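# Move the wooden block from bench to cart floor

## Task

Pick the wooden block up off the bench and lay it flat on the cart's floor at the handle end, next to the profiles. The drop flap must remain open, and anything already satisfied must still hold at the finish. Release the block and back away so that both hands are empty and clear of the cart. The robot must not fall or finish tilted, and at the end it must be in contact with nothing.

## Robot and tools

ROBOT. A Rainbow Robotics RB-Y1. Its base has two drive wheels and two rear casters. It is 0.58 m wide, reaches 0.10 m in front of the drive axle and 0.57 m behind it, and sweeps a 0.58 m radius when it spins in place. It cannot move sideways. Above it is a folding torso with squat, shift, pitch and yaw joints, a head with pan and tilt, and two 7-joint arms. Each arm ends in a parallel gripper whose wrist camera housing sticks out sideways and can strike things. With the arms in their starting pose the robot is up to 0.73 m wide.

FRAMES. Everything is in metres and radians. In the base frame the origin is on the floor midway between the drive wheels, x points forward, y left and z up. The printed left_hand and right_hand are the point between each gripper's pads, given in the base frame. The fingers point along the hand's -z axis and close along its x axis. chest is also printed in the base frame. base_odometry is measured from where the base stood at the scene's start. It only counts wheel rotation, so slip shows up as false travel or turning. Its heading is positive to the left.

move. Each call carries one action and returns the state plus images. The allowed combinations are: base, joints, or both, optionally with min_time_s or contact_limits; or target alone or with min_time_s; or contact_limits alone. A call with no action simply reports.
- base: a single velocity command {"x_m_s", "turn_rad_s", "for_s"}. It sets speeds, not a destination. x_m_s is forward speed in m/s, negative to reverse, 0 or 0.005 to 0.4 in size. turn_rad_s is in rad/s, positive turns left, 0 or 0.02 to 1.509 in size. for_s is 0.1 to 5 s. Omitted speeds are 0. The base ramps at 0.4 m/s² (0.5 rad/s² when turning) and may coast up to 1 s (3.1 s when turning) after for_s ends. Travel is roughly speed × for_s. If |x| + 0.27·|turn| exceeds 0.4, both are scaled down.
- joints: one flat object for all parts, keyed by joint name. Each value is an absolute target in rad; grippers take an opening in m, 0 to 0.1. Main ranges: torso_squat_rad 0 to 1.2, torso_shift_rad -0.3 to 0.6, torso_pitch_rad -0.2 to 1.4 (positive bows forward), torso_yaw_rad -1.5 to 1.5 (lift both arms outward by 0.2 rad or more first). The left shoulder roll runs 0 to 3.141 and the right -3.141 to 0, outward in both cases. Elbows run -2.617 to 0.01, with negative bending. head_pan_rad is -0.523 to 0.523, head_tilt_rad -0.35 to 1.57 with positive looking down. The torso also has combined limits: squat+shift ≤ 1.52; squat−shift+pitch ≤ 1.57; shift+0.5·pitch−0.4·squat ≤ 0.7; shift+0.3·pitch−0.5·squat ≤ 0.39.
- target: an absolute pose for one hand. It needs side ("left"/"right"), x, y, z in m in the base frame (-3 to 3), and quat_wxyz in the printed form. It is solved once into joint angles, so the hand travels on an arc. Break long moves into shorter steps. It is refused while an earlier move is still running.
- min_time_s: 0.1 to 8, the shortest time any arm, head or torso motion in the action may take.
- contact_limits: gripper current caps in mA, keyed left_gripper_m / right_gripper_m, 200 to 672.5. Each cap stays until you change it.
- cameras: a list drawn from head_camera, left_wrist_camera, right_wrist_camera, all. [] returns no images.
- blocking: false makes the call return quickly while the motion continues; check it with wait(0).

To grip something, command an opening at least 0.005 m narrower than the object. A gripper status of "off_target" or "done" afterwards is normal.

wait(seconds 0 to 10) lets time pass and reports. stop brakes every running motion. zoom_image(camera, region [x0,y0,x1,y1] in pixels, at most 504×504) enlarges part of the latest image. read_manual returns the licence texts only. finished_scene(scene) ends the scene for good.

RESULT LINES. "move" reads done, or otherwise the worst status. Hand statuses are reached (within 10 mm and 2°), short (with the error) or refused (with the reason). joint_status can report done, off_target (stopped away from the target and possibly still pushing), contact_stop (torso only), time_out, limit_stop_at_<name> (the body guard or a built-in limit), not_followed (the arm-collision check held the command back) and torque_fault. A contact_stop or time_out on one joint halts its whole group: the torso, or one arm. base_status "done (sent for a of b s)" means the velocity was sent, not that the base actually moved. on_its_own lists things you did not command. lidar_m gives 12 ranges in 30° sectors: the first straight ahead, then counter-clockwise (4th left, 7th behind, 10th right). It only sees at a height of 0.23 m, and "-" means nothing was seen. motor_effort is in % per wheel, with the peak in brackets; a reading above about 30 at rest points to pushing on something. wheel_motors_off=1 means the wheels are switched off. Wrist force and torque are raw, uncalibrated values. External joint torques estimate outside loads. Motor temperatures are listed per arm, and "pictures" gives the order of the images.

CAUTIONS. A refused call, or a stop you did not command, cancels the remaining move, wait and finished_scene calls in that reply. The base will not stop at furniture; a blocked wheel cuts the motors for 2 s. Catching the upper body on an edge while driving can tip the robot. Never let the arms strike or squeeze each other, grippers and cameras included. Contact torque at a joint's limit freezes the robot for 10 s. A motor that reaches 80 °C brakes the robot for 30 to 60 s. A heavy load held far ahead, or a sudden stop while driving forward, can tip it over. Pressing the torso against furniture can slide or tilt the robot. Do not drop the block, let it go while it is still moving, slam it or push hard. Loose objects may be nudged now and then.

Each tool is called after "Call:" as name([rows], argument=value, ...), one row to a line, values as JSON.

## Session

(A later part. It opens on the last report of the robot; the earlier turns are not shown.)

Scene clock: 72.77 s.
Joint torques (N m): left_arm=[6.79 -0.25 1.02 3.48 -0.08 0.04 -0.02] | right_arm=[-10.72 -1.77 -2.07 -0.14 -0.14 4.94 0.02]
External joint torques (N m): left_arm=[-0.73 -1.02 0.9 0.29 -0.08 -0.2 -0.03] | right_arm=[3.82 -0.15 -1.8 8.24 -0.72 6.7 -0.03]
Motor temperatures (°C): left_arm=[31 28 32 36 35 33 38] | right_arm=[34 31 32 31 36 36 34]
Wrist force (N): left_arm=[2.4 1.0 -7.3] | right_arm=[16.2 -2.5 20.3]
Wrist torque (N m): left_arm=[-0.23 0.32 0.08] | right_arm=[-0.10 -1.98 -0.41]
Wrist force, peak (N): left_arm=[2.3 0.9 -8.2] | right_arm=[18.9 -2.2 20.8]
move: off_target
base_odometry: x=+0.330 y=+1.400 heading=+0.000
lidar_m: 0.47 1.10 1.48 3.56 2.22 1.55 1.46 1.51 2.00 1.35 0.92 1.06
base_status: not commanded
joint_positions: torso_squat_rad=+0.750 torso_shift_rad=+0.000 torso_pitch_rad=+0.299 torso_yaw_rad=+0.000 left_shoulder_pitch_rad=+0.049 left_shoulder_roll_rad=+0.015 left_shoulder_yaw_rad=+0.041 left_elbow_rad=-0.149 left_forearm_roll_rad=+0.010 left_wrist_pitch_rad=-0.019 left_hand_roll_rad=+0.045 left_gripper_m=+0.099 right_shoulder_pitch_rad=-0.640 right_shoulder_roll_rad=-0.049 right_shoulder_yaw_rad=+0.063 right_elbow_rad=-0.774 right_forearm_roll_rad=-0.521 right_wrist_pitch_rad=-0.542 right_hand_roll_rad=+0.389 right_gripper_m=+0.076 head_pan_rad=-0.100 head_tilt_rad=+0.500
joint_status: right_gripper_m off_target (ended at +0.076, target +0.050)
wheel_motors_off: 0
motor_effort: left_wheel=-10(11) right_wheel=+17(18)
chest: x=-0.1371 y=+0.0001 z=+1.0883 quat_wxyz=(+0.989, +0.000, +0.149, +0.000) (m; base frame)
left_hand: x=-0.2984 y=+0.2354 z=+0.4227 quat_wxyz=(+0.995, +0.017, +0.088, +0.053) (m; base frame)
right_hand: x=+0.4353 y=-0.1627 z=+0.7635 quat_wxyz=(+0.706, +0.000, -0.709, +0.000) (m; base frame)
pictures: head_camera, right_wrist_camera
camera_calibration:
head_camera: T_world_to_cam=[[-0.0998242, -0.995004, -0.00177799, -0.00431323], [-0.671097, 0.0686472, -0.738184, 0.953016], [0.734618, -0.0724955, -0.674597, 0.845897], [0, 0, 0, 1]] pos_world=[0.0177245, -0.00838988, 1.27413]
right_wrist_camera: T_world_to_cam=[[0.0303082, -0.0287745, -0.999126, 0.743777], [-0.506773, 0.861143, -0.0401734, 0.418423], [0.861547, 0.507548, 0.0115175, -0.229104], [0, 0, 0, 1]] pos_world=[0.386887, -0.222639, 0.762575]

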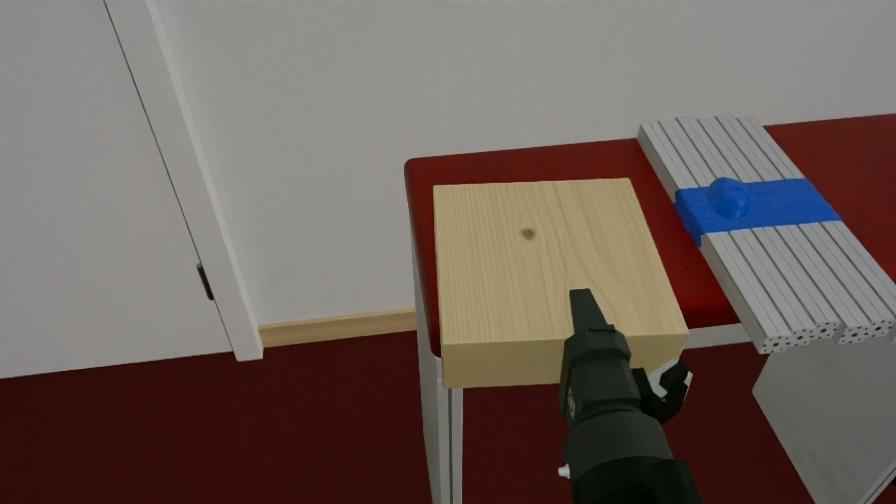

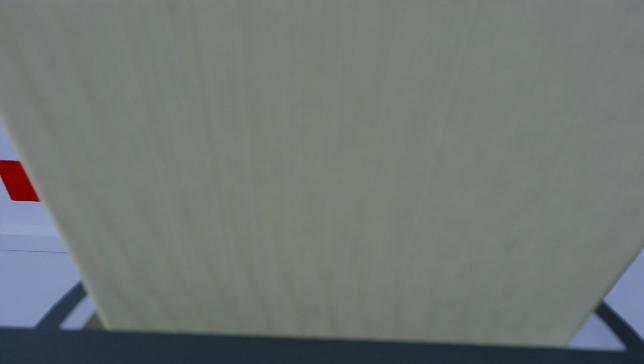

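Call:
move(target={"side":"right","x":0.436,"y":-0.163,"z":0.768,"quat_wxyz":[0.7071,0,-0.7071,0]}, min_time_s=1, cameras=[])

Call:
move(target={"side":"right","x":0.442,"y":-0.163,"z":0.807,"quat_wxyz":[0.766,0,-0.6428,0]}, min_time_s=2, cameras=["head_camera"])

Call:
move(target={"side":"right","x":0.452,"y":-0.163,"z":0.845,"quat_wxyz":[0.8192,0,-0.5736,0]}, min_time_s=2, cameras=["right_wrist_camera","head_camera"])

Scene clock: 77.97 s.
Joint torques (N m): left_arm=[6.69 -0.03 0.72 3.41 0.01 0.11 -0.06] | right_arm=[-13.7 0.11 -2.79 -9.14 0.04 -0.91 0.25]
External joint torques (N m): left_arm=[-0.85 -0.8 0.6 0.2 0.01 -0.13 -0.07] | right_arm=[0.72 1.65 -2.55 -0.59 -0.54 0.83 0.2]
Motor temperatures (°C): left_arm=[31 28 32 36 35 33 38] | right_arm=[34 30 32 31 36 37 34]
Wrist force (N): left_arm=[2.2 0.7 -7.5] | right_arm=[-3.4 2.2 6.1]
Wrist torque (N m): left_arm=[-0.22 0.32 0.08] | right_arm=[-0.22 -0.50 -0.18]
Wrist force, peak (N): left_arm=[2.3 0.9 -8.5] | right_arm=[17.5 -1.1 21.6]
move: done
base_odometry: x=+0.330 y=+1.400 heading=+0.000
lidar_m: 0.47 1.10 1.47 3.57 2.22 1.55 1.46 1.51 1.98 1.36 0.92 1.08
base_status: not commanded
joint_positions: torso_squat_rad=+0.750 torso_shift_rad=+0.000 torso_pitch_rad=+0.300 torso_yaw_rad=+0.000 left_shoulder_pitch_rad=+0.049 left_shoulder_roll_rad=+0.015 left_shoulder_yaw_rad=+0.041 left_elbow_rad=-0.149 left_forearm_roll_rad=+0.010 left_wrist_pitch_rad=-0.019 left_hand_roll_rad=+0.045 left_gripper_m=+0.099 right_shoulder_pitch_rad=-0.624 right_shoulder_roll_rad=-0.046 right_shoulder_yaw_rad=+0.053 right_elbow_rad=-0.820 right_forearm_roll_rad=-0.525 right_wrist_pitch_rad=-0.511 right_hand_roll_rad=+0.408 right_gripper_m=+0.076 head_pan_rad=-0.100 head_tilt_rad=+0.500
joint_status: all done
wheel_motors_off: 0
motor_effort: left_wheel=-10(11) right_wheel=+18(19)
chest: x=-0.1368 y=+0.0001 z=+1.0883 quat_wxyz=(+0.989, +0.000, +0.149, +0.000) (m; base frame)
left_hand: x=-0.2985 y=+0.2354 z=+0.4228 quat_wxyz=(+0.995, +0.017, +0.088, +0.053) (m; base frame)
right_hand: x=+0.4362 y=-0.1630 z=+0.7678 quat_wxyz=(+0.706, +0.000, -0.708, +0.000) (m; base frame)
right_hand_status: reached (checked arc, planned for 1.0 s): 0 mm and 0.1 deg off.
pictures: none
No camera images: "cameras" was empty.

Scene clock: 80.30 s.
Joint torques (N m): left_arm=[6.59 0.02 0.9 3.4 -0.13 0.09 -0.01] | right_arm=[-17.45 1.46 0.82 -15.26 1.02 2.18 0.36]
External joint torques (N m): left_arm=[-0.96 -0.75 0.78 0.2 -0.14 -0.15 -0.02] | right_arm=[-3.64 2.29 1.17 -5.44 0.59 1.62 0.31]
Motor temperatures (°C): left_arm=[31 28 32 36 35 33 38] | right_arm=[34 30 32 31 36 37 34]
Wrist force (N): left_arm=[1.5 0.9 -7.2] | right_arm=[-13.9 -1.4 -3.3]
Wrist torque (N m): left_arm=[-0.25 0.20 0.04] | right_arm=[-0.68 -0.43 -0.57]
Wrist force, peak (N): left_arm=[1.7 1.0 -8.4] | right_arm=[14.1 12.1 14.2]
move: done
base_odometry: x=+0.330 y=+1.400 heading=+0.001
lidar_m: 0.47 1.09 1.46 3.57 2.21 1.55 1.47 1.53 1.99 1.37 0.93 1.06
base_status: not commanded
joint_positions: torso_squat_rad=+0.750 torso_shift_rad=+0.000 torso_pitch_rad=+0.300 torso_yaw_rad=+0.000 left_shoulder_pitch_rad=+0.049 left_shoulder_roll_rad=+0.015 left_shoulder_yaw_rad=+0.041 left_elbow_rad=-0.149 left_forearm_roll_rad=+0.010 left_wrist_pitch_rad=-0.019 left_hand_roll_rad=+0.045 left_gripper_m=+0.099 right_shoulder_pitch_rad=-0.511 right_shoulder_roll_rad=-0.044 right_shoulder_yaw_rad=+0.050 right_elbow_rad=-1.294 right_forearm_roll_rad=-1.950 right_wrist_pitch_rad=-0.223 right_hand_roll_rad=+1.879 right_gripper_m=+0.074 head_pan_rad=-0.100 head_tilt_rad=+0.500
joint_status: all done
wheel_motors_off: 0
motor_effort: left_wheel=-9(10) right_wheel=+13(17)
chest: x=-0.1365 y=+0.0001 z=+1.0883 quat_wxyz=(+0.989, +0.000, +0.150, +0.000) (m; base frame)
left_hand: x=-0.2986 y=+0.2354 z=+0.4228 quat_wxyz=(+0.995, +0.017, +0.088, +0.053) (m; base frame)
right_hand: x=+0.4417 y=-0.1635 z=+0.8050 quat_wxyz=(+0.764, -0.001, -0.645, -0.001) (m; base frame)
right_hand_status: reached (checked arc, planned for 2.0 s): 2 mm and 0.4 deg off.
pictures: head_camera
camera_calibration:
head_camera: T_world_to_cam=[[-0.0998913, -0.994997, -0.00172984, -0.00429353], [-0.671978, 0.0687443, -0.737373, 0.952392], [0.733803, -0.0724948, -0.675483, 0.846322], [0, 0, 0, 1]] pos_world=[0.0185239, -0.00838959, 1.27394]

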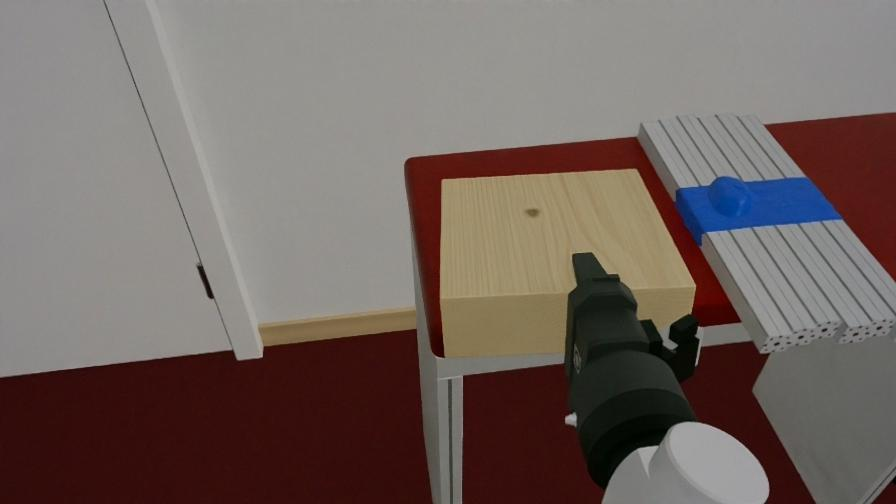

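Scene clock: 82.63 s.
Joint torques (N m): left_arm=[6.53 -0.08 0.87 3.51 -0.01 0.13 -0.06] | right_arm=[-24.28 -4.23 -3.25 -17.1 1.72 3.94 0.3]
External joint torques (N m): left_arm=[-1.03 -0.85 0.76 0.3 -0.01 -0.12 -0.07] | right_arm=[-8.98 -0.75 0.53 -7.83 0.98 2.73 0.25]
Motor temperatures (°C): left_arm=[31 28 32 36 35 33 38] | right_arm=[35 31 32 31 36 37 34]
Wrist force (N): left_arm=[1.7 0.6 -7.4] | right_arm=[-17.0 -0.7 -6.1]
Wrist torque (N m): left_arm=[-0.21 0.23 0.09] | right_arm=[-0.45 0.41 -0.28]
Wrist force, peak (N): left_arm=[1.6 1.0 -9.0] | right_arm=[-23.4 2.2 -3.3]
move: done
base_odometry: x=+0.330 y=+1.400 heading=+0.001
lidar_m: 0.46 1.09 1.46 3.56 2.22 1.56 1.46 1.52 2.00 1.34 0.93 1.05
base_status: not commanded
joint_positions: torso_squat_rad=+0.750 torso_shift_rad=+0.000 torso_pitch_rad=+0.301 torso_yaw_rad=+0.000 left_shoulder_pitch_rad=+0.049 left_shoulder_roll_rad=+0.015 left_shoulder_yaw_rad=+0.041 left_elbow_rad=-0.149 left_forearm_roll_rad=+0.010 left_wrist_pitch_rad=-0.019 left_hand_roll_rad=+0.045 left_gripper_m=+0.099 right_shoulder_pitch_rad=-0.608 right_shoulder_roll_rad=-0.301 right_shoulder_yaw_rad=+0.292 right_elbow_rad=-1.527 right_forearm_roll_rad=-2.747 right_wrist_pitch_rad=-0.676 right_hand_roll_rad=+2.335 right_gripper_m=+0.074 head_pan_rad=-0.100 head_tilt_rad=+0.500
joint_status: all done
wheel_motors_off: 0
motor_effort: left_wheel=-10(10) right_wheel=+13(14)
chest: x=-0.1363 y=+0.0001 z=+1.0883 quat_wxyz=(+0.989, +0.000, +0.150, +0.000) (m; base frame)
left_hand: x=-0.2987 y=+0.2354 z=+0.4229 quat_wxyz=(+0.995, +0.017, +0.088, +0.053) (m; base frame)
right_hand: x=+0.4513 y=-0.1637 z=+0.8426 quat_wxyz=(+0.820, -0.001, -0.572, -0.001) (m; base frame)
right_hand_status: reached (checked arc, planned for 2.0 s): 3 mm and 0.3 deg off.
pictures: head_camera, right_wrist_camera
camera_calibration:
head_camera: T_world_to_cam=[[-0.0997585, -0.99501, -0.00167674, -0.00433453], [-0.672355, 0.0686515, -0.737038, 0.952101], [0.733476, -0.0723984, -0.675849, 0.846509], [0, 0, 0, 1]] pos_world=[0.0188238, -0.00839012, 1.27384]
right_wrist_camera: T_world_to_cam=[[-0.320942, -0.0287572, -0.946662, 0.936587], [-0.486791, 0.862415, 0.138836, 0.27105], [0.812423, 0.505385, -0.290783, 0.0332925], [0, 0, 0, 1]] pos_world=[0.405486, -0.223649, 0.858681]

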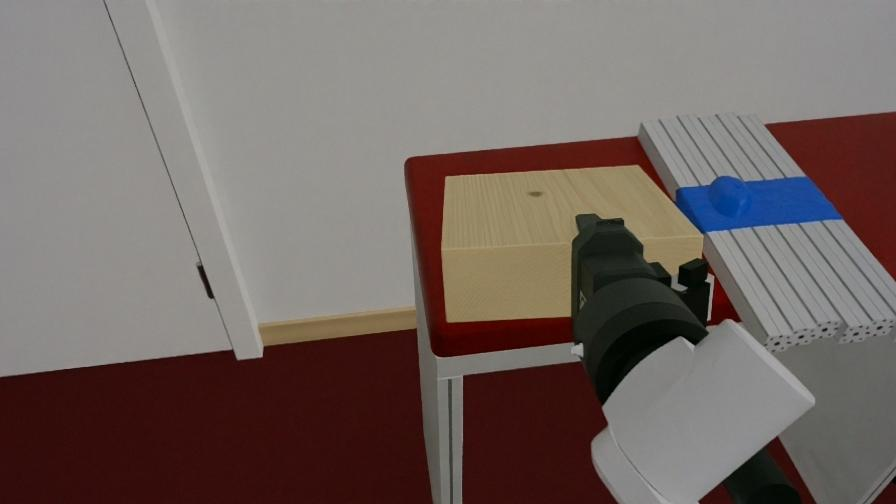

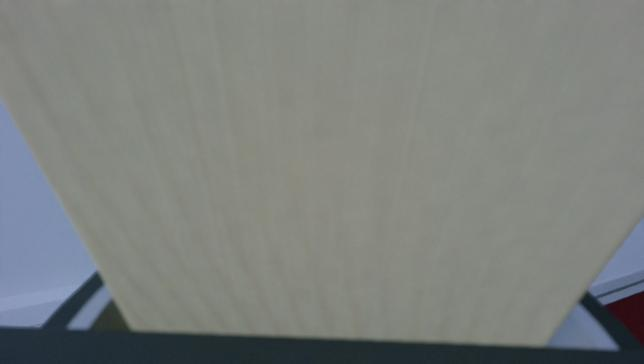

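Call:
move(target={"side":"right","x":0.445,"y":-0.163,"z":0.885,"quat_wxyz":[0.887,0,-0.4617,0]}, min_time_s=2.5, cameras=["head_camera"])

Call:
move(joints={"torso_squat_rad":0.3,"torso_pitch_rad":0.2,"head_tilt_rad":0.6}, min_time_s=3, cameras=["right_wrist_camera","head_camera"])

Scene clock: 87.67 s.
Joint torques (N m): left_arm=[6.71 -0.07 0.94 3.38 -0.12 0.11 0.01] | right_arm=[-23.59 -5.68 -7.24 -13.74 1.19 2.27 0.89]
External joint torques (N m): left_arm=[-0.85 -0.84 0.83 0.17 -0.12 -0.13 0] | right_arm=[-6.64 -0.89 -2.51 -5.36 0.53 1 0.85]
Motor temperatures (°C): left_arm=[31 28 32 36 35 33 38] | right_arm=[35 31 32 31 36 37 34]
Wrist force (N): left_arm=[2.2 0.6 -6.7] | right_arm=[-11.0 0.7 -10.5]
Wrist torque (N m): left_arm=[-0.20 0.26 0.04] | right_arm=[-0.18 -0.37 -0.64]
Wrist force, peak (N): left_arm=[1.8 1.8 -8.4] | right_arm=[-22.3 1.3 -7.5]
move: done
base_odometry: x=+0.330 y=+1.400 heading=+0.001
lidar_m: 0.48 1.09 1.45 3.57 2.20 1.55 1.45 1.52 2.01 1.36 0.92 1.06
base_status: not commanded
joint_positions: torso_squat_rad=+0.750 torso_shift_rad=+0.000 torso_pitch_rad=+0.300 torso_yaw_rad=+0.000 left_shoulder_pitch_rad=+0.049 left_shoulder_roll_rad=+0.015 left_shoulder_yaw_rad=+0.041 left_elbow_rad=-0.149 left_forearm_roll_rad=+0.010 left_wrist_pitch_rad=-0.019 left_hand_roll_rad=+0.045 left_gripper_m=+0.099 right_shoulder_pitch_rad=-0.757 right_shoulder_roll_rad=-0.376 right_shoulder_yaw_rad=+0.254 right_elbow_rad=-1.683 right_forearm_roll_rad=-3.141 right_wrist_pitch_rad=-1.148 right_hand_roll_rad=+2.574 right_gripper_m=+0.074 head_pan_rad=-0.100 head_tilt_rad=+0.500
joint_status: all done
wheel_motors_off: 0
motor_effort: left_wheel=-10(11) right_wheel=+11(14)
chest: x=-0.1364 y=+0.0001 z=+1.0883 quat_wxyz=(+0.989, +0.000, +0.150, +0.000) (m; base frame)
left_hand: x=-0.2986 y=+0.2354 z=+0.4228 quat_wxyz=(+0.995, +0.017, +0.088, +0.053) (m; base frame)
right_hand: x=+0.4441 y=-0.1630 z=+0.8839 quat_wxyz=(+0.887, +0.000, -0.461, +0.000) (m; base frame)
right_hand_status: reached (checked arc, planned for 2.5 s): 1 mm and 0.1 deg off.
pictures: head_camera
camera_calibration:
head_camera: T_world_to_cam=[[-0.0998976, -0.994996, -0.00172372, -0.00429136], [-0.672028, 0.068749, -0.737327, 0.952328], [0.733756, -0.0724988, -0.675533, 0.846246], [0, 0, 0, 1]] pos_world=[0.0186239, -0.00838956, 1.27384]

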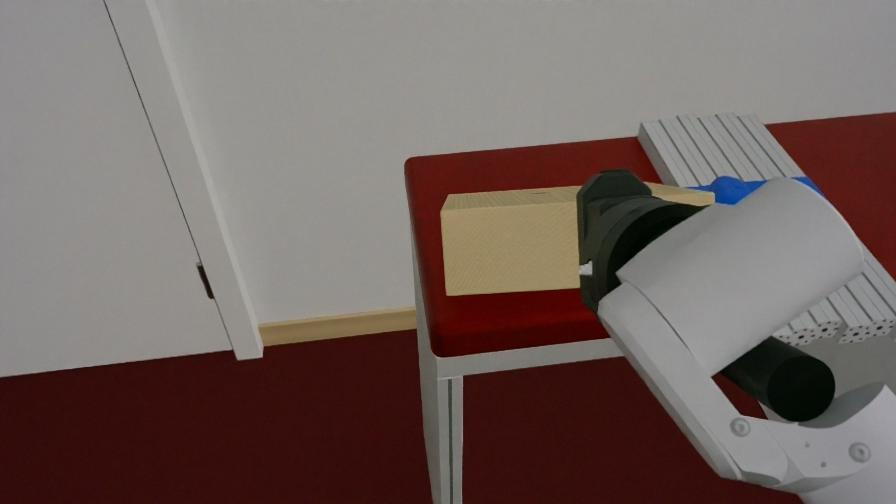

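Scene clock: 90.97 s.
Joint torques (N m): left_arm=[4.27 -0.01 0.68 2.43 -0.06 -0.13 -0.12] | right_arm=[-28.44 -6.48 -7.34 -17.39 2.78 5.59 0.03]
External joint torques (N m): left_arm=[-0.62 -0.75 0.59 0.26 -0.07 -0.17 -0.13] | right_arm=[-10.28 -1.41 -2.31 -9.29 2.07 4.23 -0.02]
Motor temperatures (°C): left_arm=[31 28 32 36 35 33 38] | right_arm=[35 31 32 32 36 37 34]
Wrist force (N): left_arm=[2.2 1.0 -7.0] | right_arm=[-20.5 1.1 -10.7]
Wrist torque (N m): left_arm=[-0.26 0.30 0.09] | right_arm=[-0.24 1.28 0.11]
Wrist force, peak (N): left_arm=[1.2 1.3 -8.4] | right_arm=[-20.6 1.3 -13.1]
move: done
base_odometry: x=+0.330 y=+1.400 heading=+0.001
lidar_m: 0.48 1.10 1.46 3.57 2.22 1.55 1.47 1.52 2.00 1.35 0.92 1.06
base_status: not commanded
joint_positions: torso_squat_rad=+0.300 torso_shift_rad=+0.000 torso_pitch_rad=+0.201 torso_yaw_rad=+0.000 left_shoulder_pitch_rad=+0.049 left_shoulder_roll_rad=+0.015 left_shoulder_yaw_rad=+0.041 left_elbow_rad=-0.149 left_forearm_roll_rad=+0.010 left_wrist_pitch_rad=-0.019 left_hand_roll_rad=+0.045 left_gripper_m=+0.099 right_shoulder_pitch_rad=-0.757 right_shoulder_roll_rad=-0.376 right_shoulder_yaw_rad=+0.254 right_elbow_rad=-1.682 right_forearm_roll_rad=-3.142 right_wrist_pitch_rad=-1.149 right_hand_roll_rad=+2.574 right_gripper_m=+0.074 head_pan_rad=-0.100 head_tilt_rad=+0.600
joint_status: all done
wheel_motors_off: 0
motor_effort: left_wheel=-10(11) right_wheel=+11(13)
chest: x=-0.1660 y=+0.0001 z=+1.2524 quat_wxyz=(+0.995, +0.000, +0.100, +0.000) (m; base frame)
left_hand: x=-0.2614 y=+0.2354 z=+0.5742 quat_wxyz=(+0.998, +0.014, +0.039, +0.054) (m; base frame)
right_hand: x=+0.4317 y=-0.1634 z=+1.1056 quat_wxyz=(+0.864, -0.001, -0.504, -0.001) (m; base frame)
pictures: head_camera, right_wrist_camera
camera_calibration:
head_camera: T_world_to_cam=[[-0.102316, -0.994687, -0.0113404, 0.00482078], [-0.67204, 0.0775237, -0.736446, 1.04491], [0.733413, -0.0677289, -0.676401, 0.998606], [0, 0, 0, 1]] pos_world=[-0.0296784, -0.00857538, 1.44503]
right_wrist_camera: T_world_to_cam=[[-0.4696, -0.0284541, -0.882421, 1.17238], [-0.458113, 0.862253, 0.215991, 0.126991], [0.754724, 0.505678, -0.417949, 0.291109], [0, 0, 0, 1]] pos_world=[0.389019, -0.223347, 1.12877]

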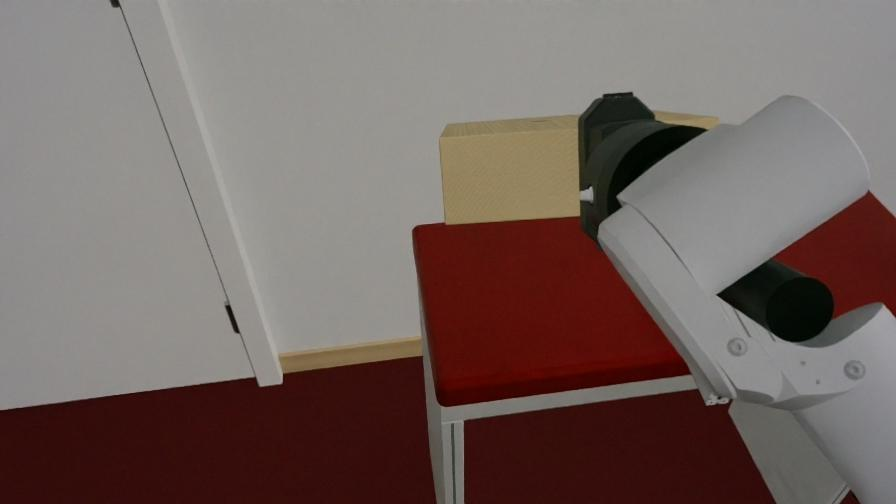

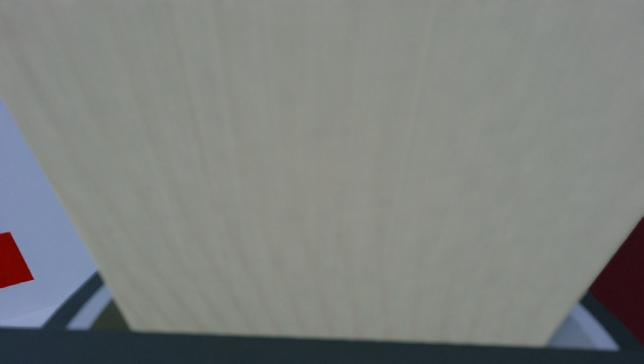

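Call:
move(base={"x_m_s":-0.25,"for_s":1.72}, cameras=[])

Call:
move(base={"turn_rad_s":-0.6,"for_s":2.618}, cameras=[])

Call:
move(base={"x_m_s":0.35,"for_s":4.0}, cameras=["head_camera"])

Call:
move(base={"turn_rad_s":0.6,"for_s":2.618}, joints={"head_tilt_rad":0.8}, cameras=["head_camera"])

Scene clock: 97.97 s.
Joint torques (N m): left_arm=[3.61 -0.32 0.94 2.51 -0.24 -0.24 -0.08] | right_arm=[-30.19 -6.4 -7.77 -17.84 3.09 5.76 0.07]
External joint torques (N m): left_arm=[-1.28 -1.06 0.85 0.34 -0.24 -0.28 -0.08] | right_arm=[-12.03 -1.33 -2.74 -9.75 2.37 4.4 0.03]
Motor temperatures (°C): left_arm=[31 28 32 36 35 33 38] | right_arm=[35 31 32 32 36 37 34]
Wrist force (N): left_arm=[1.0 1.2 -7.3] | right_arm=[-20.5 1.6 -11.0]
Wrist torque (N m): left_arm=[-0.30 0.18 0.05] | right_arm=[-0.17 1.30 0.12]
Wrist force, peak (N): left_arm=[1.5 2.0 -8.6] | right_arm=[-20.8 1.5 -12.7]
move: done
base_odometry: x=-0.103 y=+1.400 heading=-0.001
lidar_m: 0.91 1.52 2.02 4.22 1.56 1.09 1.01 1.08 1.40 3.34 1.44 1.23
base_status: done (sent for 1.73 of 1.73 s)
joint_positions: torso_squat_rad=+0.300 torso_shift_rad=+0.000 torso_pitch_rad=+0.201 torso_yaw_rad=+0.000 left_shoulder_pitch_rad=+0.049 left_shoulder_roll_rad=+0.015 left_shoulder_yaw_rad=+0.041 left_elbow_rad=-0.149 left_forearm_roll_rad=+0.010 left_wrist_pitch_rad=-0.019 left_hand_roll_rad=+0.045 left_gripper_m=+0.099 right_shoulder_pitch_rad=-0.756 right_shoulder_roll_rad=-0.376 right_shoulder_yaw_rad=+0.254 right_elbow_rad=-1.682 right_forearm_roll_rad=-3.142 right_wrist_pitch_rad=-1.149 right_hand_roll_rad=+2.574 right_gripper_m=+0.074 head_pan_rad=-0.100 head_tilt_rad=+0.600
joint_status: not commanded
wheel_motors_off: 0
motor_effort: left_wheel=-14(30) right_wheel=+14(39)
chest: x=-0.1661 y=+0.0000 z=+1.2525 quat_wxyz=(+0.995, +0.000, +0.100, +0.000) (m; base frame)
left_hand: x=-0.2615 y=+0.2354 z=+0.5742 quat_wxyz=(+0.998, +0.014, +0.039, +0.054) (m; base frame)
right_hand: x=+0.4316 y=-0.1635 z=+1.1055 quat_wxyz=(+0.864, -0.001, -0.503, -0.001) (m; base frame)
pictures: none
No camera images: "cameras" was empty.

Scene clock: 102.13 s.
Joint torques (N m): left_arm=[3.54 -0.13 0.82 2.36 0.01 -0.18 0.09] | right_arm=[-29.74 -5.96 -7.68 -17.65 3.11 5.81 0.04]
External joint torques (N m): left_arm=[-1.35 -0.87 0.73 0.19 0.01 -0.22 0.08] | right_arm=[-11.59 -0.9 -2.65 -9.56 2.39 4.45 -0.01]
Motor temperatures (°C): left_arm=[31 28 32 36 35 33 38] | right_arm=[36 31 32 32 36 37 34]
Wrist force (N): left_arm=[1.3 0.9 -7.4] | right_arm=[-20.5 0.4 -10.1]
Wrist torque (N m): left_arm=[-0.30 0.18 0.04] | right_arm=[-0.27 1.26 0.13]
Wrist force, peak (N): left_arm=[1.5 1.0 -8.6] | right_arm=[-21.3 1.0 -10.7]
move: done
base_odometry: x=-0.104 y=+1.400 heading=-1.580
lidar_m: 3.16 1.44 1.22 0.91 1.50 2.02 4.22 1.61 1.11 1.04 1.04 1.37
base_status: done (sent for 2.63 of 2.63 s)
joint_positions: torso_squat_rad=+0.300 torso_shift_rad=+0.000 torso_pitch_rad=+0.201 torso_yaw_rad=+0.000 left_shoulder_pitch_rad=+0.049 left_shoulder_roll_rad=+0.015 left_shoulder_yaw_rad=+0.041 left_elbow_rad=-0.149 left_forearm_roll_rad=+0.010 left_wrist_pitch_rad=-0.019 left_hand_roll_rad=+0.045 left_gripper_m=+0.099 right_shoulder_pitch_rad=-0.756 right_shoulder_roll_rad=-0.376 right_shoulder_yaw_rad=+0.254 right_elbow_rad=-1.682 right_forearm_roll_rad=-3.142 right_wrist_pitch_rad=-1.149 right_hand_roll_rad=+2.574 right_gripper_m=+0.074 head_pan_rad=-0.100 head_tilt_rad=+0.600
joint_status: not commanded
wheel_motors_off: 0
motor_effort: left_wheel=+16(50) right_wheel=+5(51)
chest: x=-0.1661 y=+0.0000 z=+1.2525 quat_wxyz=(+0.995, +0.000, +0.100, +0.000) (m; base frame)
left_hand: x=-0.2615 y=+0.2354 z=+0.5743 quat_wxyz=(+0.998, +0.014, +0.039, +0.054) (m; base frame)
right_hand: x=+0.4316 y=-0.1635 z=+1.1054 quat_wxyz=(+0.864, -0.001, -0.503, -0.001) (m; base frame)
pictures: none
No camera images: "cameras" was empty.

Scene clock: 107.33 s.
Joint torques (N m): left_arm=[4.41 -0.16 0.95 2.49 -0.05 -0.15 -0.08] | right_arm=[-30.24 -6.33 -8.04 -17.81 2.98 5.78 0.08]
External joint torques (N m): left_arm=[-0.48 -0.91 0.86 0.32 -0.05 -0.19 -0.08] | right_arm=[-12.08 -1.26 -3.01 -9.72 2.26 4.42 0.04]
Motor temperatures (°C): left_arm=[31 28 32 36 35 33 38] | right_arm=[36 31 32 33 36 37 34]
Wrist force (N): left_arm=[1.5 1.2 -7.6] | right_arm=[-20.6 0.8 -10.1]
Wrist torque (N m): left_arm=[-0.32 0.30 0.08] | right_arm=[-0.25 1.27 0.13]
Wrist force, peak (N): left_arm=[1.5 0.7 -8.5] | right_arm=[-20.6 1.5 -12.3]
move: done
base_odometry: x=-0.117 y=+0.000 heading=-1.580
lidar_m: 2.85 1.23 0.85 0.80 1.16 1.65 5.03 1.45 1.00 0.93 0.95 1.20
base_status: done (sent for 4 of 4 s)
joint_positions: torso_squat_rad=+0.300 torso_shift_rad=+0.000 torso_pitch_rad=+0.201 torso_yaw_rad=+0.000 left_shoulder_pitch_rad=+0.049 left_shoulder_roll_rad=+0.015 left_shoulder_yaw_rad=+0.041 left_elbow_rad=-0.149 left_forearm_roll_rad=+0.010 left_wrist_pitch_rad=-0.019 left_hand_roll_rad=+0.045 left_gripper_m=+0.099 right_shoulder_pitch_rad=-0.756 right_shoulder_roll_rad=-0.376 right_shoulder_yaw_rad=+0.254 right_elbow_rad=-1.682 right_forearm_roll_rad=-3.142 right_wrist_pitch_rad=-1.149 right_hand_roll_rad=+2.574 right_gripper_m=+0.074 head_pan_rad=-0.100 head_tilt_rad=+0.600
joint_status: not commanded
wheel_motors_off: 0
motor_effort: left_wheel=-3(47) right_wheel=+2(43)
chest: x=-0.1660 y=+0.0000 z=+1.2525 quat_wxyz=(+0.995, +0.000, +0.100, +0.000) (m; base frame)
left_hand: x=-0.2614 y=+0.2354 z=+0.5742 quat_wxyz=(+0.998, +0.014, +0.039, +0.054) (m; base frame)
right_hand: x=+0.4316 y=-0.1635 z=+1.1053 quat_wxyz=(+0.864, -0.001, -0.503, -0.001) (m; base frame)
pictures: head_camera
camera_calibration:
head_camera: T_world_to_cam=[[-0.102244, -0.994694, -0.0114088, 0.00482197], [-0.672045, 0.0775256, -0.736441, 1.04491], [0.733418, -0.0676292, -0.676406, 0.998607], [0, 0, 0, 1]] pos_world=[-0.0296783, -0.00867564, 1.44503]

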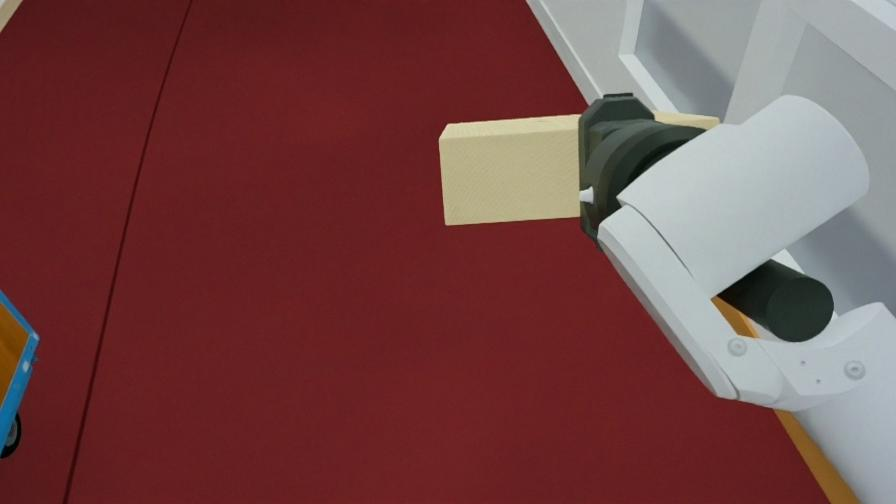

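Scene clock: 111.50 s.
Joint torques (N m): left_arm=[4.49 -0.27 0.8 2.3 -0.09 -0.2 -0.09] | right_arm=[-30.05 -6.64 -7.85 -17.86 3.01 5.81 0.12]
External joint torques (N m): left_arm=[-0.39 -1.02 0.71 0.13 -0.09 -0.24 -0.09] | right_arm=[-11.89 -1.58 -2.83 -9.76 2.3 4.45 0.08]
Motor temperatures (°C): left_arm=[31 28 32 36 35 33 38] | right_arm=[36 31 32 33 36 37 34]
Wrist force (N): left_arm=[0.9 0.4 -7.5] | right_arm=[-20.7 1.2 -10.1]
Wrist torque (N m): left_arm=[-0.23 0.17 0.05] | right_arm=[-0.21 1.20 0.11]
Wrist force, peak (N): left_arm=[1.6 1.0 -9.0] | right_arm=[-20.7 1.4 -11.4]
move: done
base_odometry: x=-0.117 y=+0.000 heading=-0.001
lidar_m: 0.80 1.16 1.64 4.61 1.41 0.98 0.91 0.96 1.25 3.01 1.21 0.85
base_status: done (sent for 2.63 of 2.63 s)
joint_positions: torso_squat_rad=+0.300 torso_shift_rad=+0.000 torso_pitch_rad=+0.201 torso_yaw_rad=+0.000 left_shoulder_pitch_rad=+0.049 left_shoulder_roll_rad=+0.015 left_shoulder_yaw_rad=+0.041 left_elbow_rad=-0.149 left_forearm_roll_rad=+0.010 left_wrist_pitch_rad=-0.019 left_hand_roll_rad=+0.045 left_gripper_m=+0.099 right_shoulder_pitch_rad=-0.756 right_shoulder_roll_rad=-0.376 right_shoulder_yaw_rad=+0.254 right_elbow_rad=-1.682 right_forearm_roll_rad=-3.142 right_wrist_pitch_rad=-1.149 right_hand_roll_rad=+2.574 right_gripper_m=+0.074 head_pan_rad=-0.100 head_tilt_rad=+0.800
joint_status: all done
wheel_motors_off: 0
motor_effort: left_wheel=+1(45) right_wheel=+18(39)
chest: x=-0.1660 y=+0.0000 z=+1.2525 quat_wxyz=(+0.995, +0.000, +0.100, +0.000) (m; base frame)
left_hand: x=-0.2614 y=+0.2354 z=+0.5743 quat_wxyz=(+0.998, +0.014, +0.039, +0.054) (m; base frame)
right_hand: x=+0.4316 y=-0.1635 z=+1.1053 quat_wxyz=(+0.864, -0.001, -0.503, -0.001) (m; base frame)
pictures: head_camera
camera_calibration:
head_camera: T_world_to_cam=[[-0.108369, -0.994061, -0.0099512, 0.00206567], [-0.803837, 0.093512, -0.587453, 0.815975], [0.584895, -0.0556624, -0.809197, 1.1748], [0, 0, 0, 1]] pos_world=[-0.0309978, -0.00885805, 1.43001]

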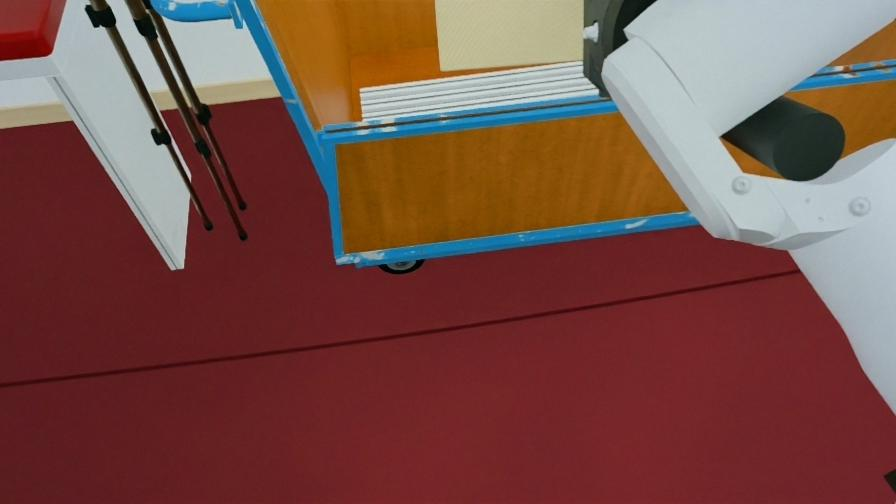

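Call:
move(base={"x_m_s":0.2,"for_s":2.0}, joints={"head_tilt_rad":1.0,"head_pan_rad":0.15}, cameras=["head_camera"])

Scene clock: 115.53 s.
Joint torques (N m): left_arm=[4.75 -0.27 1.04 2.26 -0.09 -0.12 -0.02] | right_arm=[-30.43 -6.06 -7.91 -17.83 3 5.81 0.12]
External joint torques (N m): left_arm=[-0.14 -1.02 0.95 0.09 -0.09 -0.16 -0.03] | right_arm=[-12.27 -0.99 -2.88 -9.73 2.29 4.45 0.08]
Motor temperatures (°C): left_arm=[31 28 32 36 35 33 38] | right_arm=[36 31 32 33 36 38 34]
Wrist force (N): left_arm=[1.0 2.1 -7.3] | right_arm=[-20.1 0.9 -10.2]
Wrist torque (N m): left_arm=[-0.37 0.19 0.06] | right_arm=[-0.26 1.28 0.13]
Wrist force, peak (N): left_arm=[2.0 1.1 -8.3] | right_arm=[-20.8 1.4 -12.5]
move: done
base_odometry: x=+0.283 y=+0.000 heading=-0.001
lidar_m: 0.40 0.43 0.84 4.00 2.00 1.40 1.31 1.37 1.81 4.30 0.62 0.43
base_status: done (sent for 2 of 2 s)
joint_positions: torso_squat_rad=+0.300 torso_shift_rad=+0.000 torso_pitch_rad=+0.201 torso_yaw_rad=+0.000 left_shoulder_pitch_rad=+0.049 left_shoulder_roll_rad=+0.015 left_shoulder_yaw_rad=+0.041 left_elbow_rad=-0.149 left_forearm_roll_rad=+0.010 left_wrist_pitch_rad=-0.019 left_hand_roll_rad=+0.045 left_gripper_m=+0.099 right_shoulder_pitch_rad=-0.756 right_shoulder_roll_rad=-0.376 right_shoulder_yaw_rad=+0.254 right_elbow_rad=-1.682 right_forearm_roll_rad=-3.142 right_wrist_pitch_rad=-1.149 right_hand_roll_rad=+2.574 right_gripper_m=+0.074 head_pan_rad=+0.150 head_tilt_rad=+1.000
joint_status: all done
wheel_motors_off: 0
motor_effort: left_wheel=+8(41) right_wheel=-5(49)
chest: x=-0.1660 y=+0.0000 z=+1.2525 quat_wxyz=(+0.995, +0.000, +0.100, +0.000) (m; base frame)
left_hand: x=-0.2614 y=+0.2354 z=+0.5742 quat_wxyz=(+0.998, +0.014, +0.039, +0.054) (m; base frame)
right_hand: x=+0.4316 y=-0.1635 z=+1.1053 quat_wxyz=(+0.864, -0.001, -0.503, -0.001) (m; base frame)
pictures: head_camera
camera_calibration:
head_camera: T_world_to_cam=[[0.130185, -0.989849, -0.0570123, 0.0950017], [-0.904931, -0.095126, -0.414791, 0.556048], [0.405157, 0.105592, -0.908129, 1.29888], [0, 0, 0, 1]] pos_world=[-0.0354335, 0.00978084, 1.41561]

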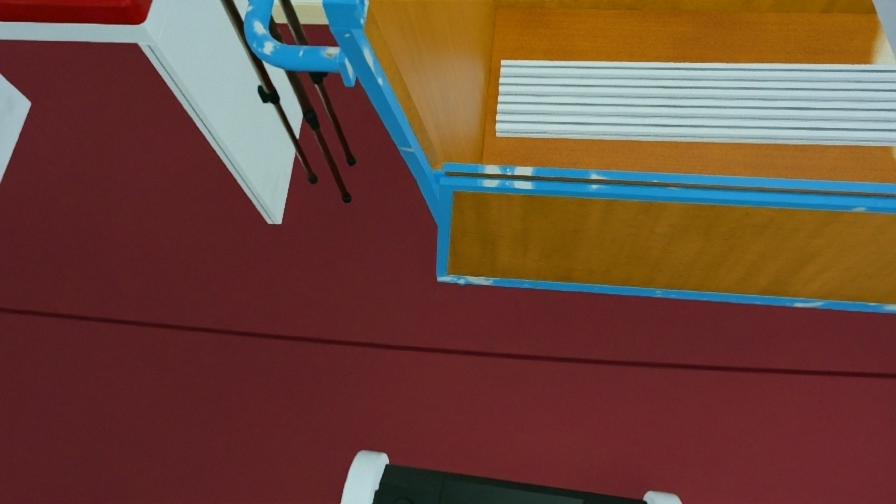

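Call:
move(target={"side":"right","x":0.38,"y":-0.22,"z":1.07,"quat_wxyz":[0.8924,0.099,-0.2391,0.3696]}, min_time_s=3, cameras=["head_camera"])

Call:
move(target={"side":"right","x":0.34,"y":-0.25,"z":1.05,"quat_wxyz":[0.683,0.183,-0.183,0.683]}, min_time_s=3, cameras=["head_camera","right_wrist_camera"])

Scene clock: 137.70 s.
Joint torques (N m): left_arm=[4.64 -0.04 0.8 2.4 -0.08 -0.18 -0.01] | right_arm=[-24.15 -11.82 -13.76 -13.94 4.62 3.87 0.15]
External joint torques (N m): left_arm=[-0.25 -0.78 0.71 0.22 -0.08 -0.23 -0.01] | right_arm=[-9.27 -3.52 -5.41 -7.64 3.44 3.01 0.12]
Motor temperatures (°C): left_arm=[31 28 32 36 35 33 38] | right_arm=[37 31 32 34 36 38 34]
Wrist force (N): left_arm=[1.1 0.7 -7.7] | right_arm=[-17.5 12.1 -9.6]
Wrist torque (N m): left_arm=[-0.29 0.19 0.02] | right_arm=[0.46 1.06 0.11]
Wrist force, peak (N): left_arm=[1.4 1.6 -8.4] | right_arm=[-21.3 1.4 -11.0]
move: short
base_odometry: x=+0.283 y=+0.000 heading=-0.001
lidar_m: 0.40 0.43 0.84 3.99 2.01 1.40 1.32 1.38 1.80 4.32 0.63 0.43
base_status: not commanded
joint_positions: torso_squat_rad=+0.300 torso_shift_rad=+0.000 torso_pitch_rad=+0.201 torso_yaw_rad=+0.000 left_shoulder_pitch_rad=+0.049 left_shoulder_roll_rad=+0.015 left_shoulder_yaw_rad=+0.041 left_elbow_rad=-0.149 left_forearm_roll_rad=+0.010 left_wrist_pitch_rad=-0.019 left_hand_roll_rad=+0.045 left_gripper_m=+0.099 right_shoulder_pitch_rad=-0.594 right_shoulder_roll_rad=-0.772 right_shoulder_yaw_rad=+0.524 right_elbow_rad=-1.897 right_forearm_roll_rad=-3.142 right_wrist_pitch_rad=-1.065 right_hand_roll_rad=+2.705 right_gripper_m=+0.074 head_pan_rad=+0.150 head_tilt_rad=+1.000
joint_status: all done
wheel_motors_off: 0
motor_effort: left_wheel=+8(9) right_wheel=-8(9)
chest: x=-0.1660 y=+0.0000 z=+1.2525 quat_wxyz=(+0.995, +0.000, +0.100, +0.000) (m; base frame)
left_hand: x=-0.2614 y=+0.2354 z=+0.5742 quat_wxyz=(+0.998, +0.014, +0.039, +0.054) (m; base frame)
right_hand: x=+0.3791 y=-0.2202 z=+1.0674 quat_wxyz=(+0.826, -0.157, -0.492, +0.226) (m; base frame)
right_hand_status: short (checked arc, as near as the solve gets, planned for 3.0 s): 3 mm and 45.3 deg off. The place is met; only the turn is off.
pictures: head_camera
camera_calibration:
head_camera: T_world_to_cam=[[0.130185, -0.989849, -0.0570123, 0.0950017], [-0.904931, -0.095126, -0.414791, 0.556048], [0.405157, 0.105592, -0.908129, 1.29888], [0, 0, 0, 1]] pos_world=[-0.0354335, 0.00978084, 1.41561]

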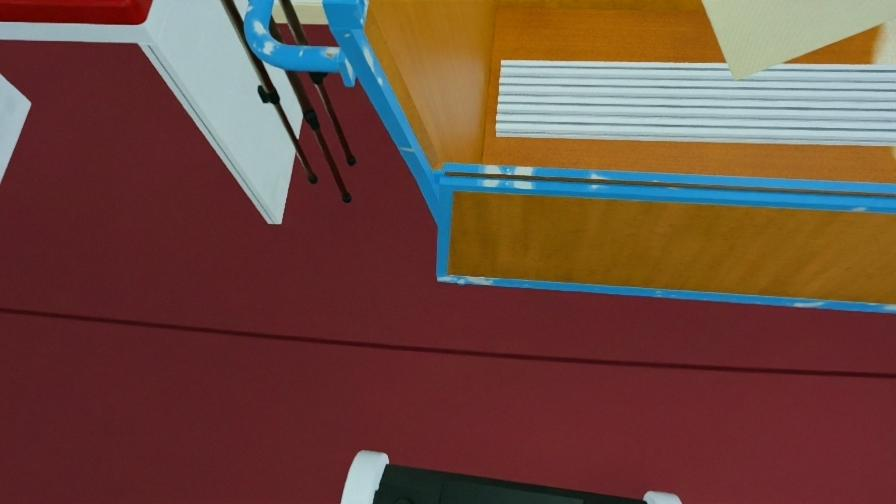

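Scene clock: 141.10 s.
Joint torques (N m): left_arm=[4.43 -0.09 0.88 2.43 -0.16 -0.16 -0.04] | right_arm=[-31.39 -10.56 -9 7.7 -3.57 1.12 -0.28]
External joint torques (N m): left_arm=[-0.46 -0.84 0.79 0.26 -0.17 -0.21 -0.04] | right_arm=[-9.46 -1.82 -3.86 2.38 -2.87 0.99 -0.31]
Motor temperatures (°C): left_arm=[31 28 32 36 35 33 38] | right_arm=[37 31 32 33 36 38 34]
Wrist force (N): left_arm=[0.7 1.2 -7.9] | right_arm=[-11.8 0.5 -19.2]
Wrist torque (N m): left_arm=[-0.29 0.15 0.06] | right_arm=[-0.36 0.73 0.05]
Wrist force, peak (N): left_arm=[1.4 1.3 -8.5] | right_arm=[-19.1 13.8 -8.8]
move: done
base_odometry: x=+0.283 y=+0.000 heading=-0.001
lidar_m: 0.40 0.42 0.84 4.00 2.01 1.40 1.32 1.38 1.81 4.30 0.61 0.44
base_status: not commanded
joint_positions: torso_squat_rad=+0.300 torso_shift_rad=+0.000 torso_pitch_rad=+0.201 torso_yaw_rad=+0.000 left_shoulder_pitch_rad=+0.049 left_shoulder_roll_rad=+0.015 left_shoulder_yaw_rad=+0.041 left_elbow_rad=-0.149 left_forearm_roll_rad=+0.010 left_wrist_pitch_rad=-0.019 left_hand_roll_rad=+0.045 left_gripper_m=+0.099 right_shoulder_pitch_rad=-1.686 right_shoulder_roll_rad=-0.964 right_shoulder_yaw_rad=+2.072 right_elbow_rad=-0.777 right_forearm_roll_rad=-2.880 right_wrist_pitch_rad=+1.179 right_hand_roll_rad=+1.797 right_gripper_m=+0.074 head_pan_rad=+0.150 head_tilt_rad=+1.000
joint_status: all done
wheel_motors_off: 0
motor_effort: left_wheel=+9(9) right_wheel=-10(10)
chest: x=-0.1661 y=+0.0000 z=+1.2525 quat_wxyz=(+0.995, +0.000, +0.100, +0.000) (m; base frame)
left_hand: x=-0.2614 y=+0.2354 z=+0.5742 quat_wxyz=(+0.998, +0.014, +0.039, +0.054) (m; base frame)
right_hand: x=+0.3387 y=-0.2502 z=+1.0487 quat_wxyz=(+0.684, +0.181, -0.183, +0.683) (m; base frame)
right_hand_status: reached (checked arc, planned for 3.0 s): 2 mm and 0.2 deg off.
pictures: head_camera, right_wrist_camera
camera_calibration:
head_camera: T_world_to_cam=[[0.130101, -0.989859, -0.0570344, 0.09495], [-0.904905, -0.0950315, -0.414868, 0.556097], [0.40524, 0.105586, -0.908092, 1.29897], [0, 0, 0, 1]] pos_world=[-0.0355337, 0.00968112, 1.41571]
right_wrist_camera: T_world_to_cam=[[0.0279226, -0.853529, -0.520296, 0.321451], [-0.862559, -0.283624, 0.418986, -0.191146], [-0.505185, 0.437087, -0.744139, 1.13305], [0, 0, 0, 1]] pos_world=[0.398547, -0.275086, 1.09048]

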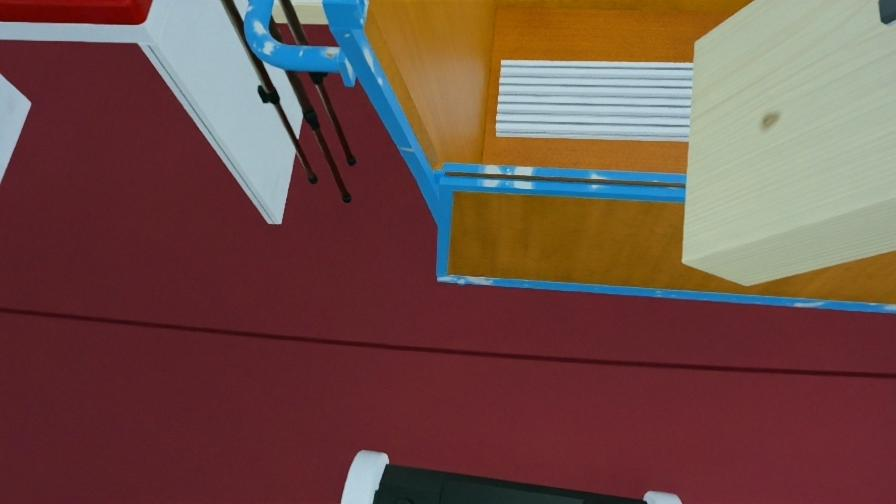

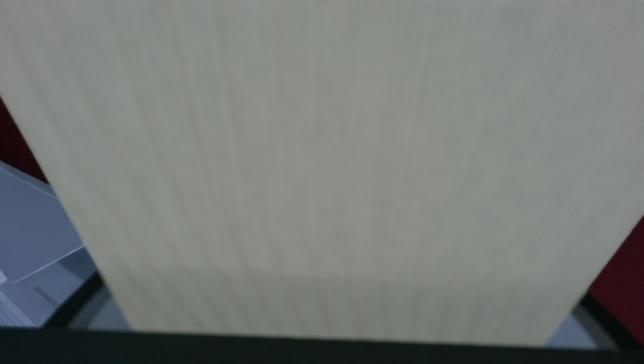

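Call:
move(base={"x_m_s":0.1,"for_s":1.5}, cameras=[])

Call:
move(joints={"torso_pitch_rad":0.4,"torso_shift_rad":0.2,"head_tilt_rad":0.9,"head_pan_rad":0.3}, min_time_s=3, cameras=["head_camera"])

Scene clock: 145.27 s.
Joint torques (N m): left_arm=[4.28 -0.33 0.82 2.28 -0.08 -0.28 -0.01] | right_arm=[-31.15 -10.65 -8.93 8.06 -3.64 1.23 -0.27]
External joint torques (N m): left_arm=[-0.61 -1.07 0.73 0.11 -0.08 -0.33 -0.01] | right_arm=[-9.23 -1.91 -3.79 2.73 -2.94 1.1 -0.3]
Motor temperatures (°C): left_arm=[31 28 32 36 35 33 38] | right_arm=[37 31 32 33 36 37 34]
Wrist force (N): left_arm=[1.0 1.2 -7.1] | right_arm=[-12.3 0.8 -19.2]
Wrist torque (N m): left_arm=[-0.30 0.16 0.07] | right_arm=[-0.35 0.73 0.06]
Wrist force, peak (N): left_arm=[1.1 1.2 -8.7] | right_arm=[-12.0 0.4 -19.9]
move: done
base_odometry: x=+0.433 y=+0.000 heading=+0.000
lidar_m: 0.26 0.27 0.74 3.55 2.22 1.56 1.45 1.52 2.00 4.78 0.39 0.27
base_status: done (sent for 1.5 of 1.5 s)
joint_positions: torso_squat_rad=+0.300 torso_shift_rad=+0.000 torso_pitch_rad=+0.201 torso_yaw_rad=+0.000 left_shoulder_pitch_rad=+0.049 left_shoulder_roll_rad=+0.015 left_shoulder_yaw_rad=+0.041 left_elbow_rad=-0.149 left_forearm_roll_rad=+0.010 left_wrist_pitch_rad=-0.019 left_hand_roll_rad=+0.045 left_gripper_m=+0.099 right_shoulder_pitch_rad=-1.686 right_shoulder_roll_rad=-0.964 right_shoulder_yaw_rad=+2.072 right_elbow_rad=-0.777 right_forearm_roll_rad=-2.880 right_wrist_pitch_rad=+1.179 right_hand_roll_rad=+1.797 right_gripper_m=+0.074 head_pan_rad=+0.150 head_tilt_rad=+1.000
joint_status: not commanded
wheel_motors_off: 0
motor_effort: left_wheel=+6(31) right_wheel=-9(25)
chest: x=-0.1660 y=+0.0000 z=+1.2525 quat_wxyz=(+0.995, +0.000, +0.100, +0.000) (m; base frame)
left_hand: x=-0.2614 y=+0.2354 z=+0.5742 quat_wxyz=(+0.998, +0.014, +0.039, +0.054) (m; base frame)
right_hand: x=+0.3387 y=-0.2501 z=+1.0487 quat_wxyz=(+0.684, +0.181, -0.183, +0.683) (m; base frame)
pictures: none
No camera images: "cameras" was empty.

Scene clock: 148.57 s.
Joint torques (N m): left_arm=[9.23 -0.23 0.8 4.48 0.02 0.33 0.07] | right_arm=[-29.6 -11.66 -8.23 6.77 -3.48 2.63 -0.21]
External joint torques (N m): left_arm=[-0.96 -1.03 0.66 0.25 0.02 -0.11 0.05] | right_arm=[-9.34 -1.77 -3.74 2.15 -2.85 2.13 -0.24]
Motor temperatures (°C): left_arm=[31 28 32 36 35 33 38] | right_arm=[37 31 32 33 36 37 34]
Wrist force (N): left_arm=[3.0 0.8 -7.2] | right_arm=[-11.2 -3.7 -18.3]
Wrist torque (N m): left_arm=[-0.24 0.35 0.07] | right_arm=[-0.72 0.79 0.05]
Wrist force, peak (N): left_arm=[1.9 0.9 -8.3] | right_arm=[-12.4 -0.9 -19.7]
move: done
base_odometry: x=+0.433 y=+0.000 heading=+0.000
lidar_m: 0.24 0.27 0.75 3.54 2.23 1.55 1.47 1.53 2.01 4.78 0.39 0.28
base_status: not commanded
joint_positions: torso_squat_rad=+0.300 torso_shift_rad=+0.200 torso_pitch_rad=+0.401 torso_yaw_rad=+0.000 left_shoulder_pitch_rad=+0.049 left_shoulder_roll_rad=+0.015 left_shoulder_yaw_rad=+0.041 left_elbow_rad=-0.149 left_forearm_roll_rad=+0.010 left_wrist_pitch_rad=-0.019 left_hand_roll_rad=+0.045 left_gripper_m=+0.099 right_shoulder_pitch_rad=-1.686 right_shoulder_roll_rad=-0.964 right_shoulder_yaw_rad=+2.072 right_elbow_rad=-0.777 right_forearm_roll_rad=-2.880 right_wrist_pitch_rad=+1.179 right_hand_roll_rad=+1.797 right_gripper_m=+0.074 head_pan_rad=+0.300 head_tilt_rad=+0.900
joint_status: all done
wheel_motors_off: 0
motor_effort: left_wheel=+8(9) right_wheel=-9(11)
chest: x=+0.0258 y=+0.0000 z=+1.2208 quat_wxyz=(+0.980, +0.000, +0.199, +0.000) (m; base frame)
left_hand: x=-0.2024 y=+0.2354 z=+0.5750 quat_wxyz=(+0.989, +0.019, +0.138, +0.052) (m; base frame)
right_hand: x=+0.4801 y=-0.2502 z=+0.9208 quat_wxyz=(+0.699, +0.249, -0.114, +0.661) (m; base frame)
pictures: head_camera
camera_calibration:
head_camera: T_world_to_cam=[[0.253218, -0.957118, -0.140736, 0.164099], [-0.923164, -0.195574, -0.330936, 0.628313], [0.28922, 0.213721, -0.9331, 1.21229], [0, 0, 0, 1]] pos_world=[0.187865, 0.0208516, 1.36221]

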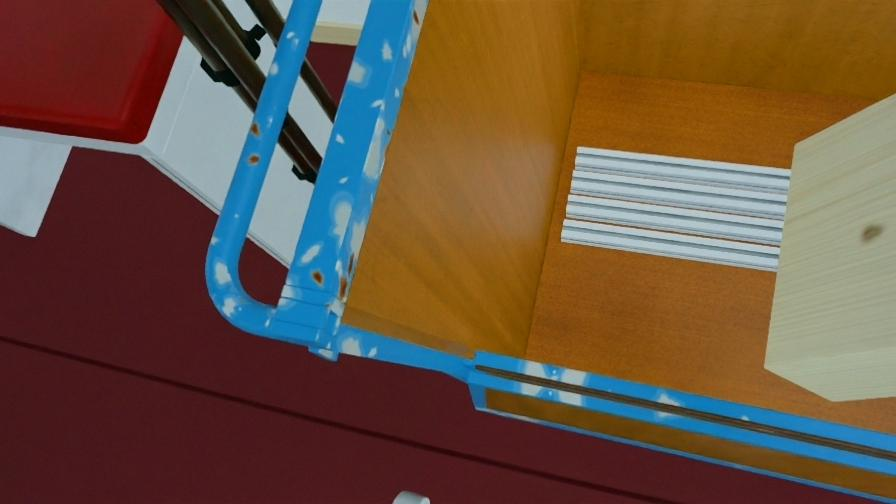

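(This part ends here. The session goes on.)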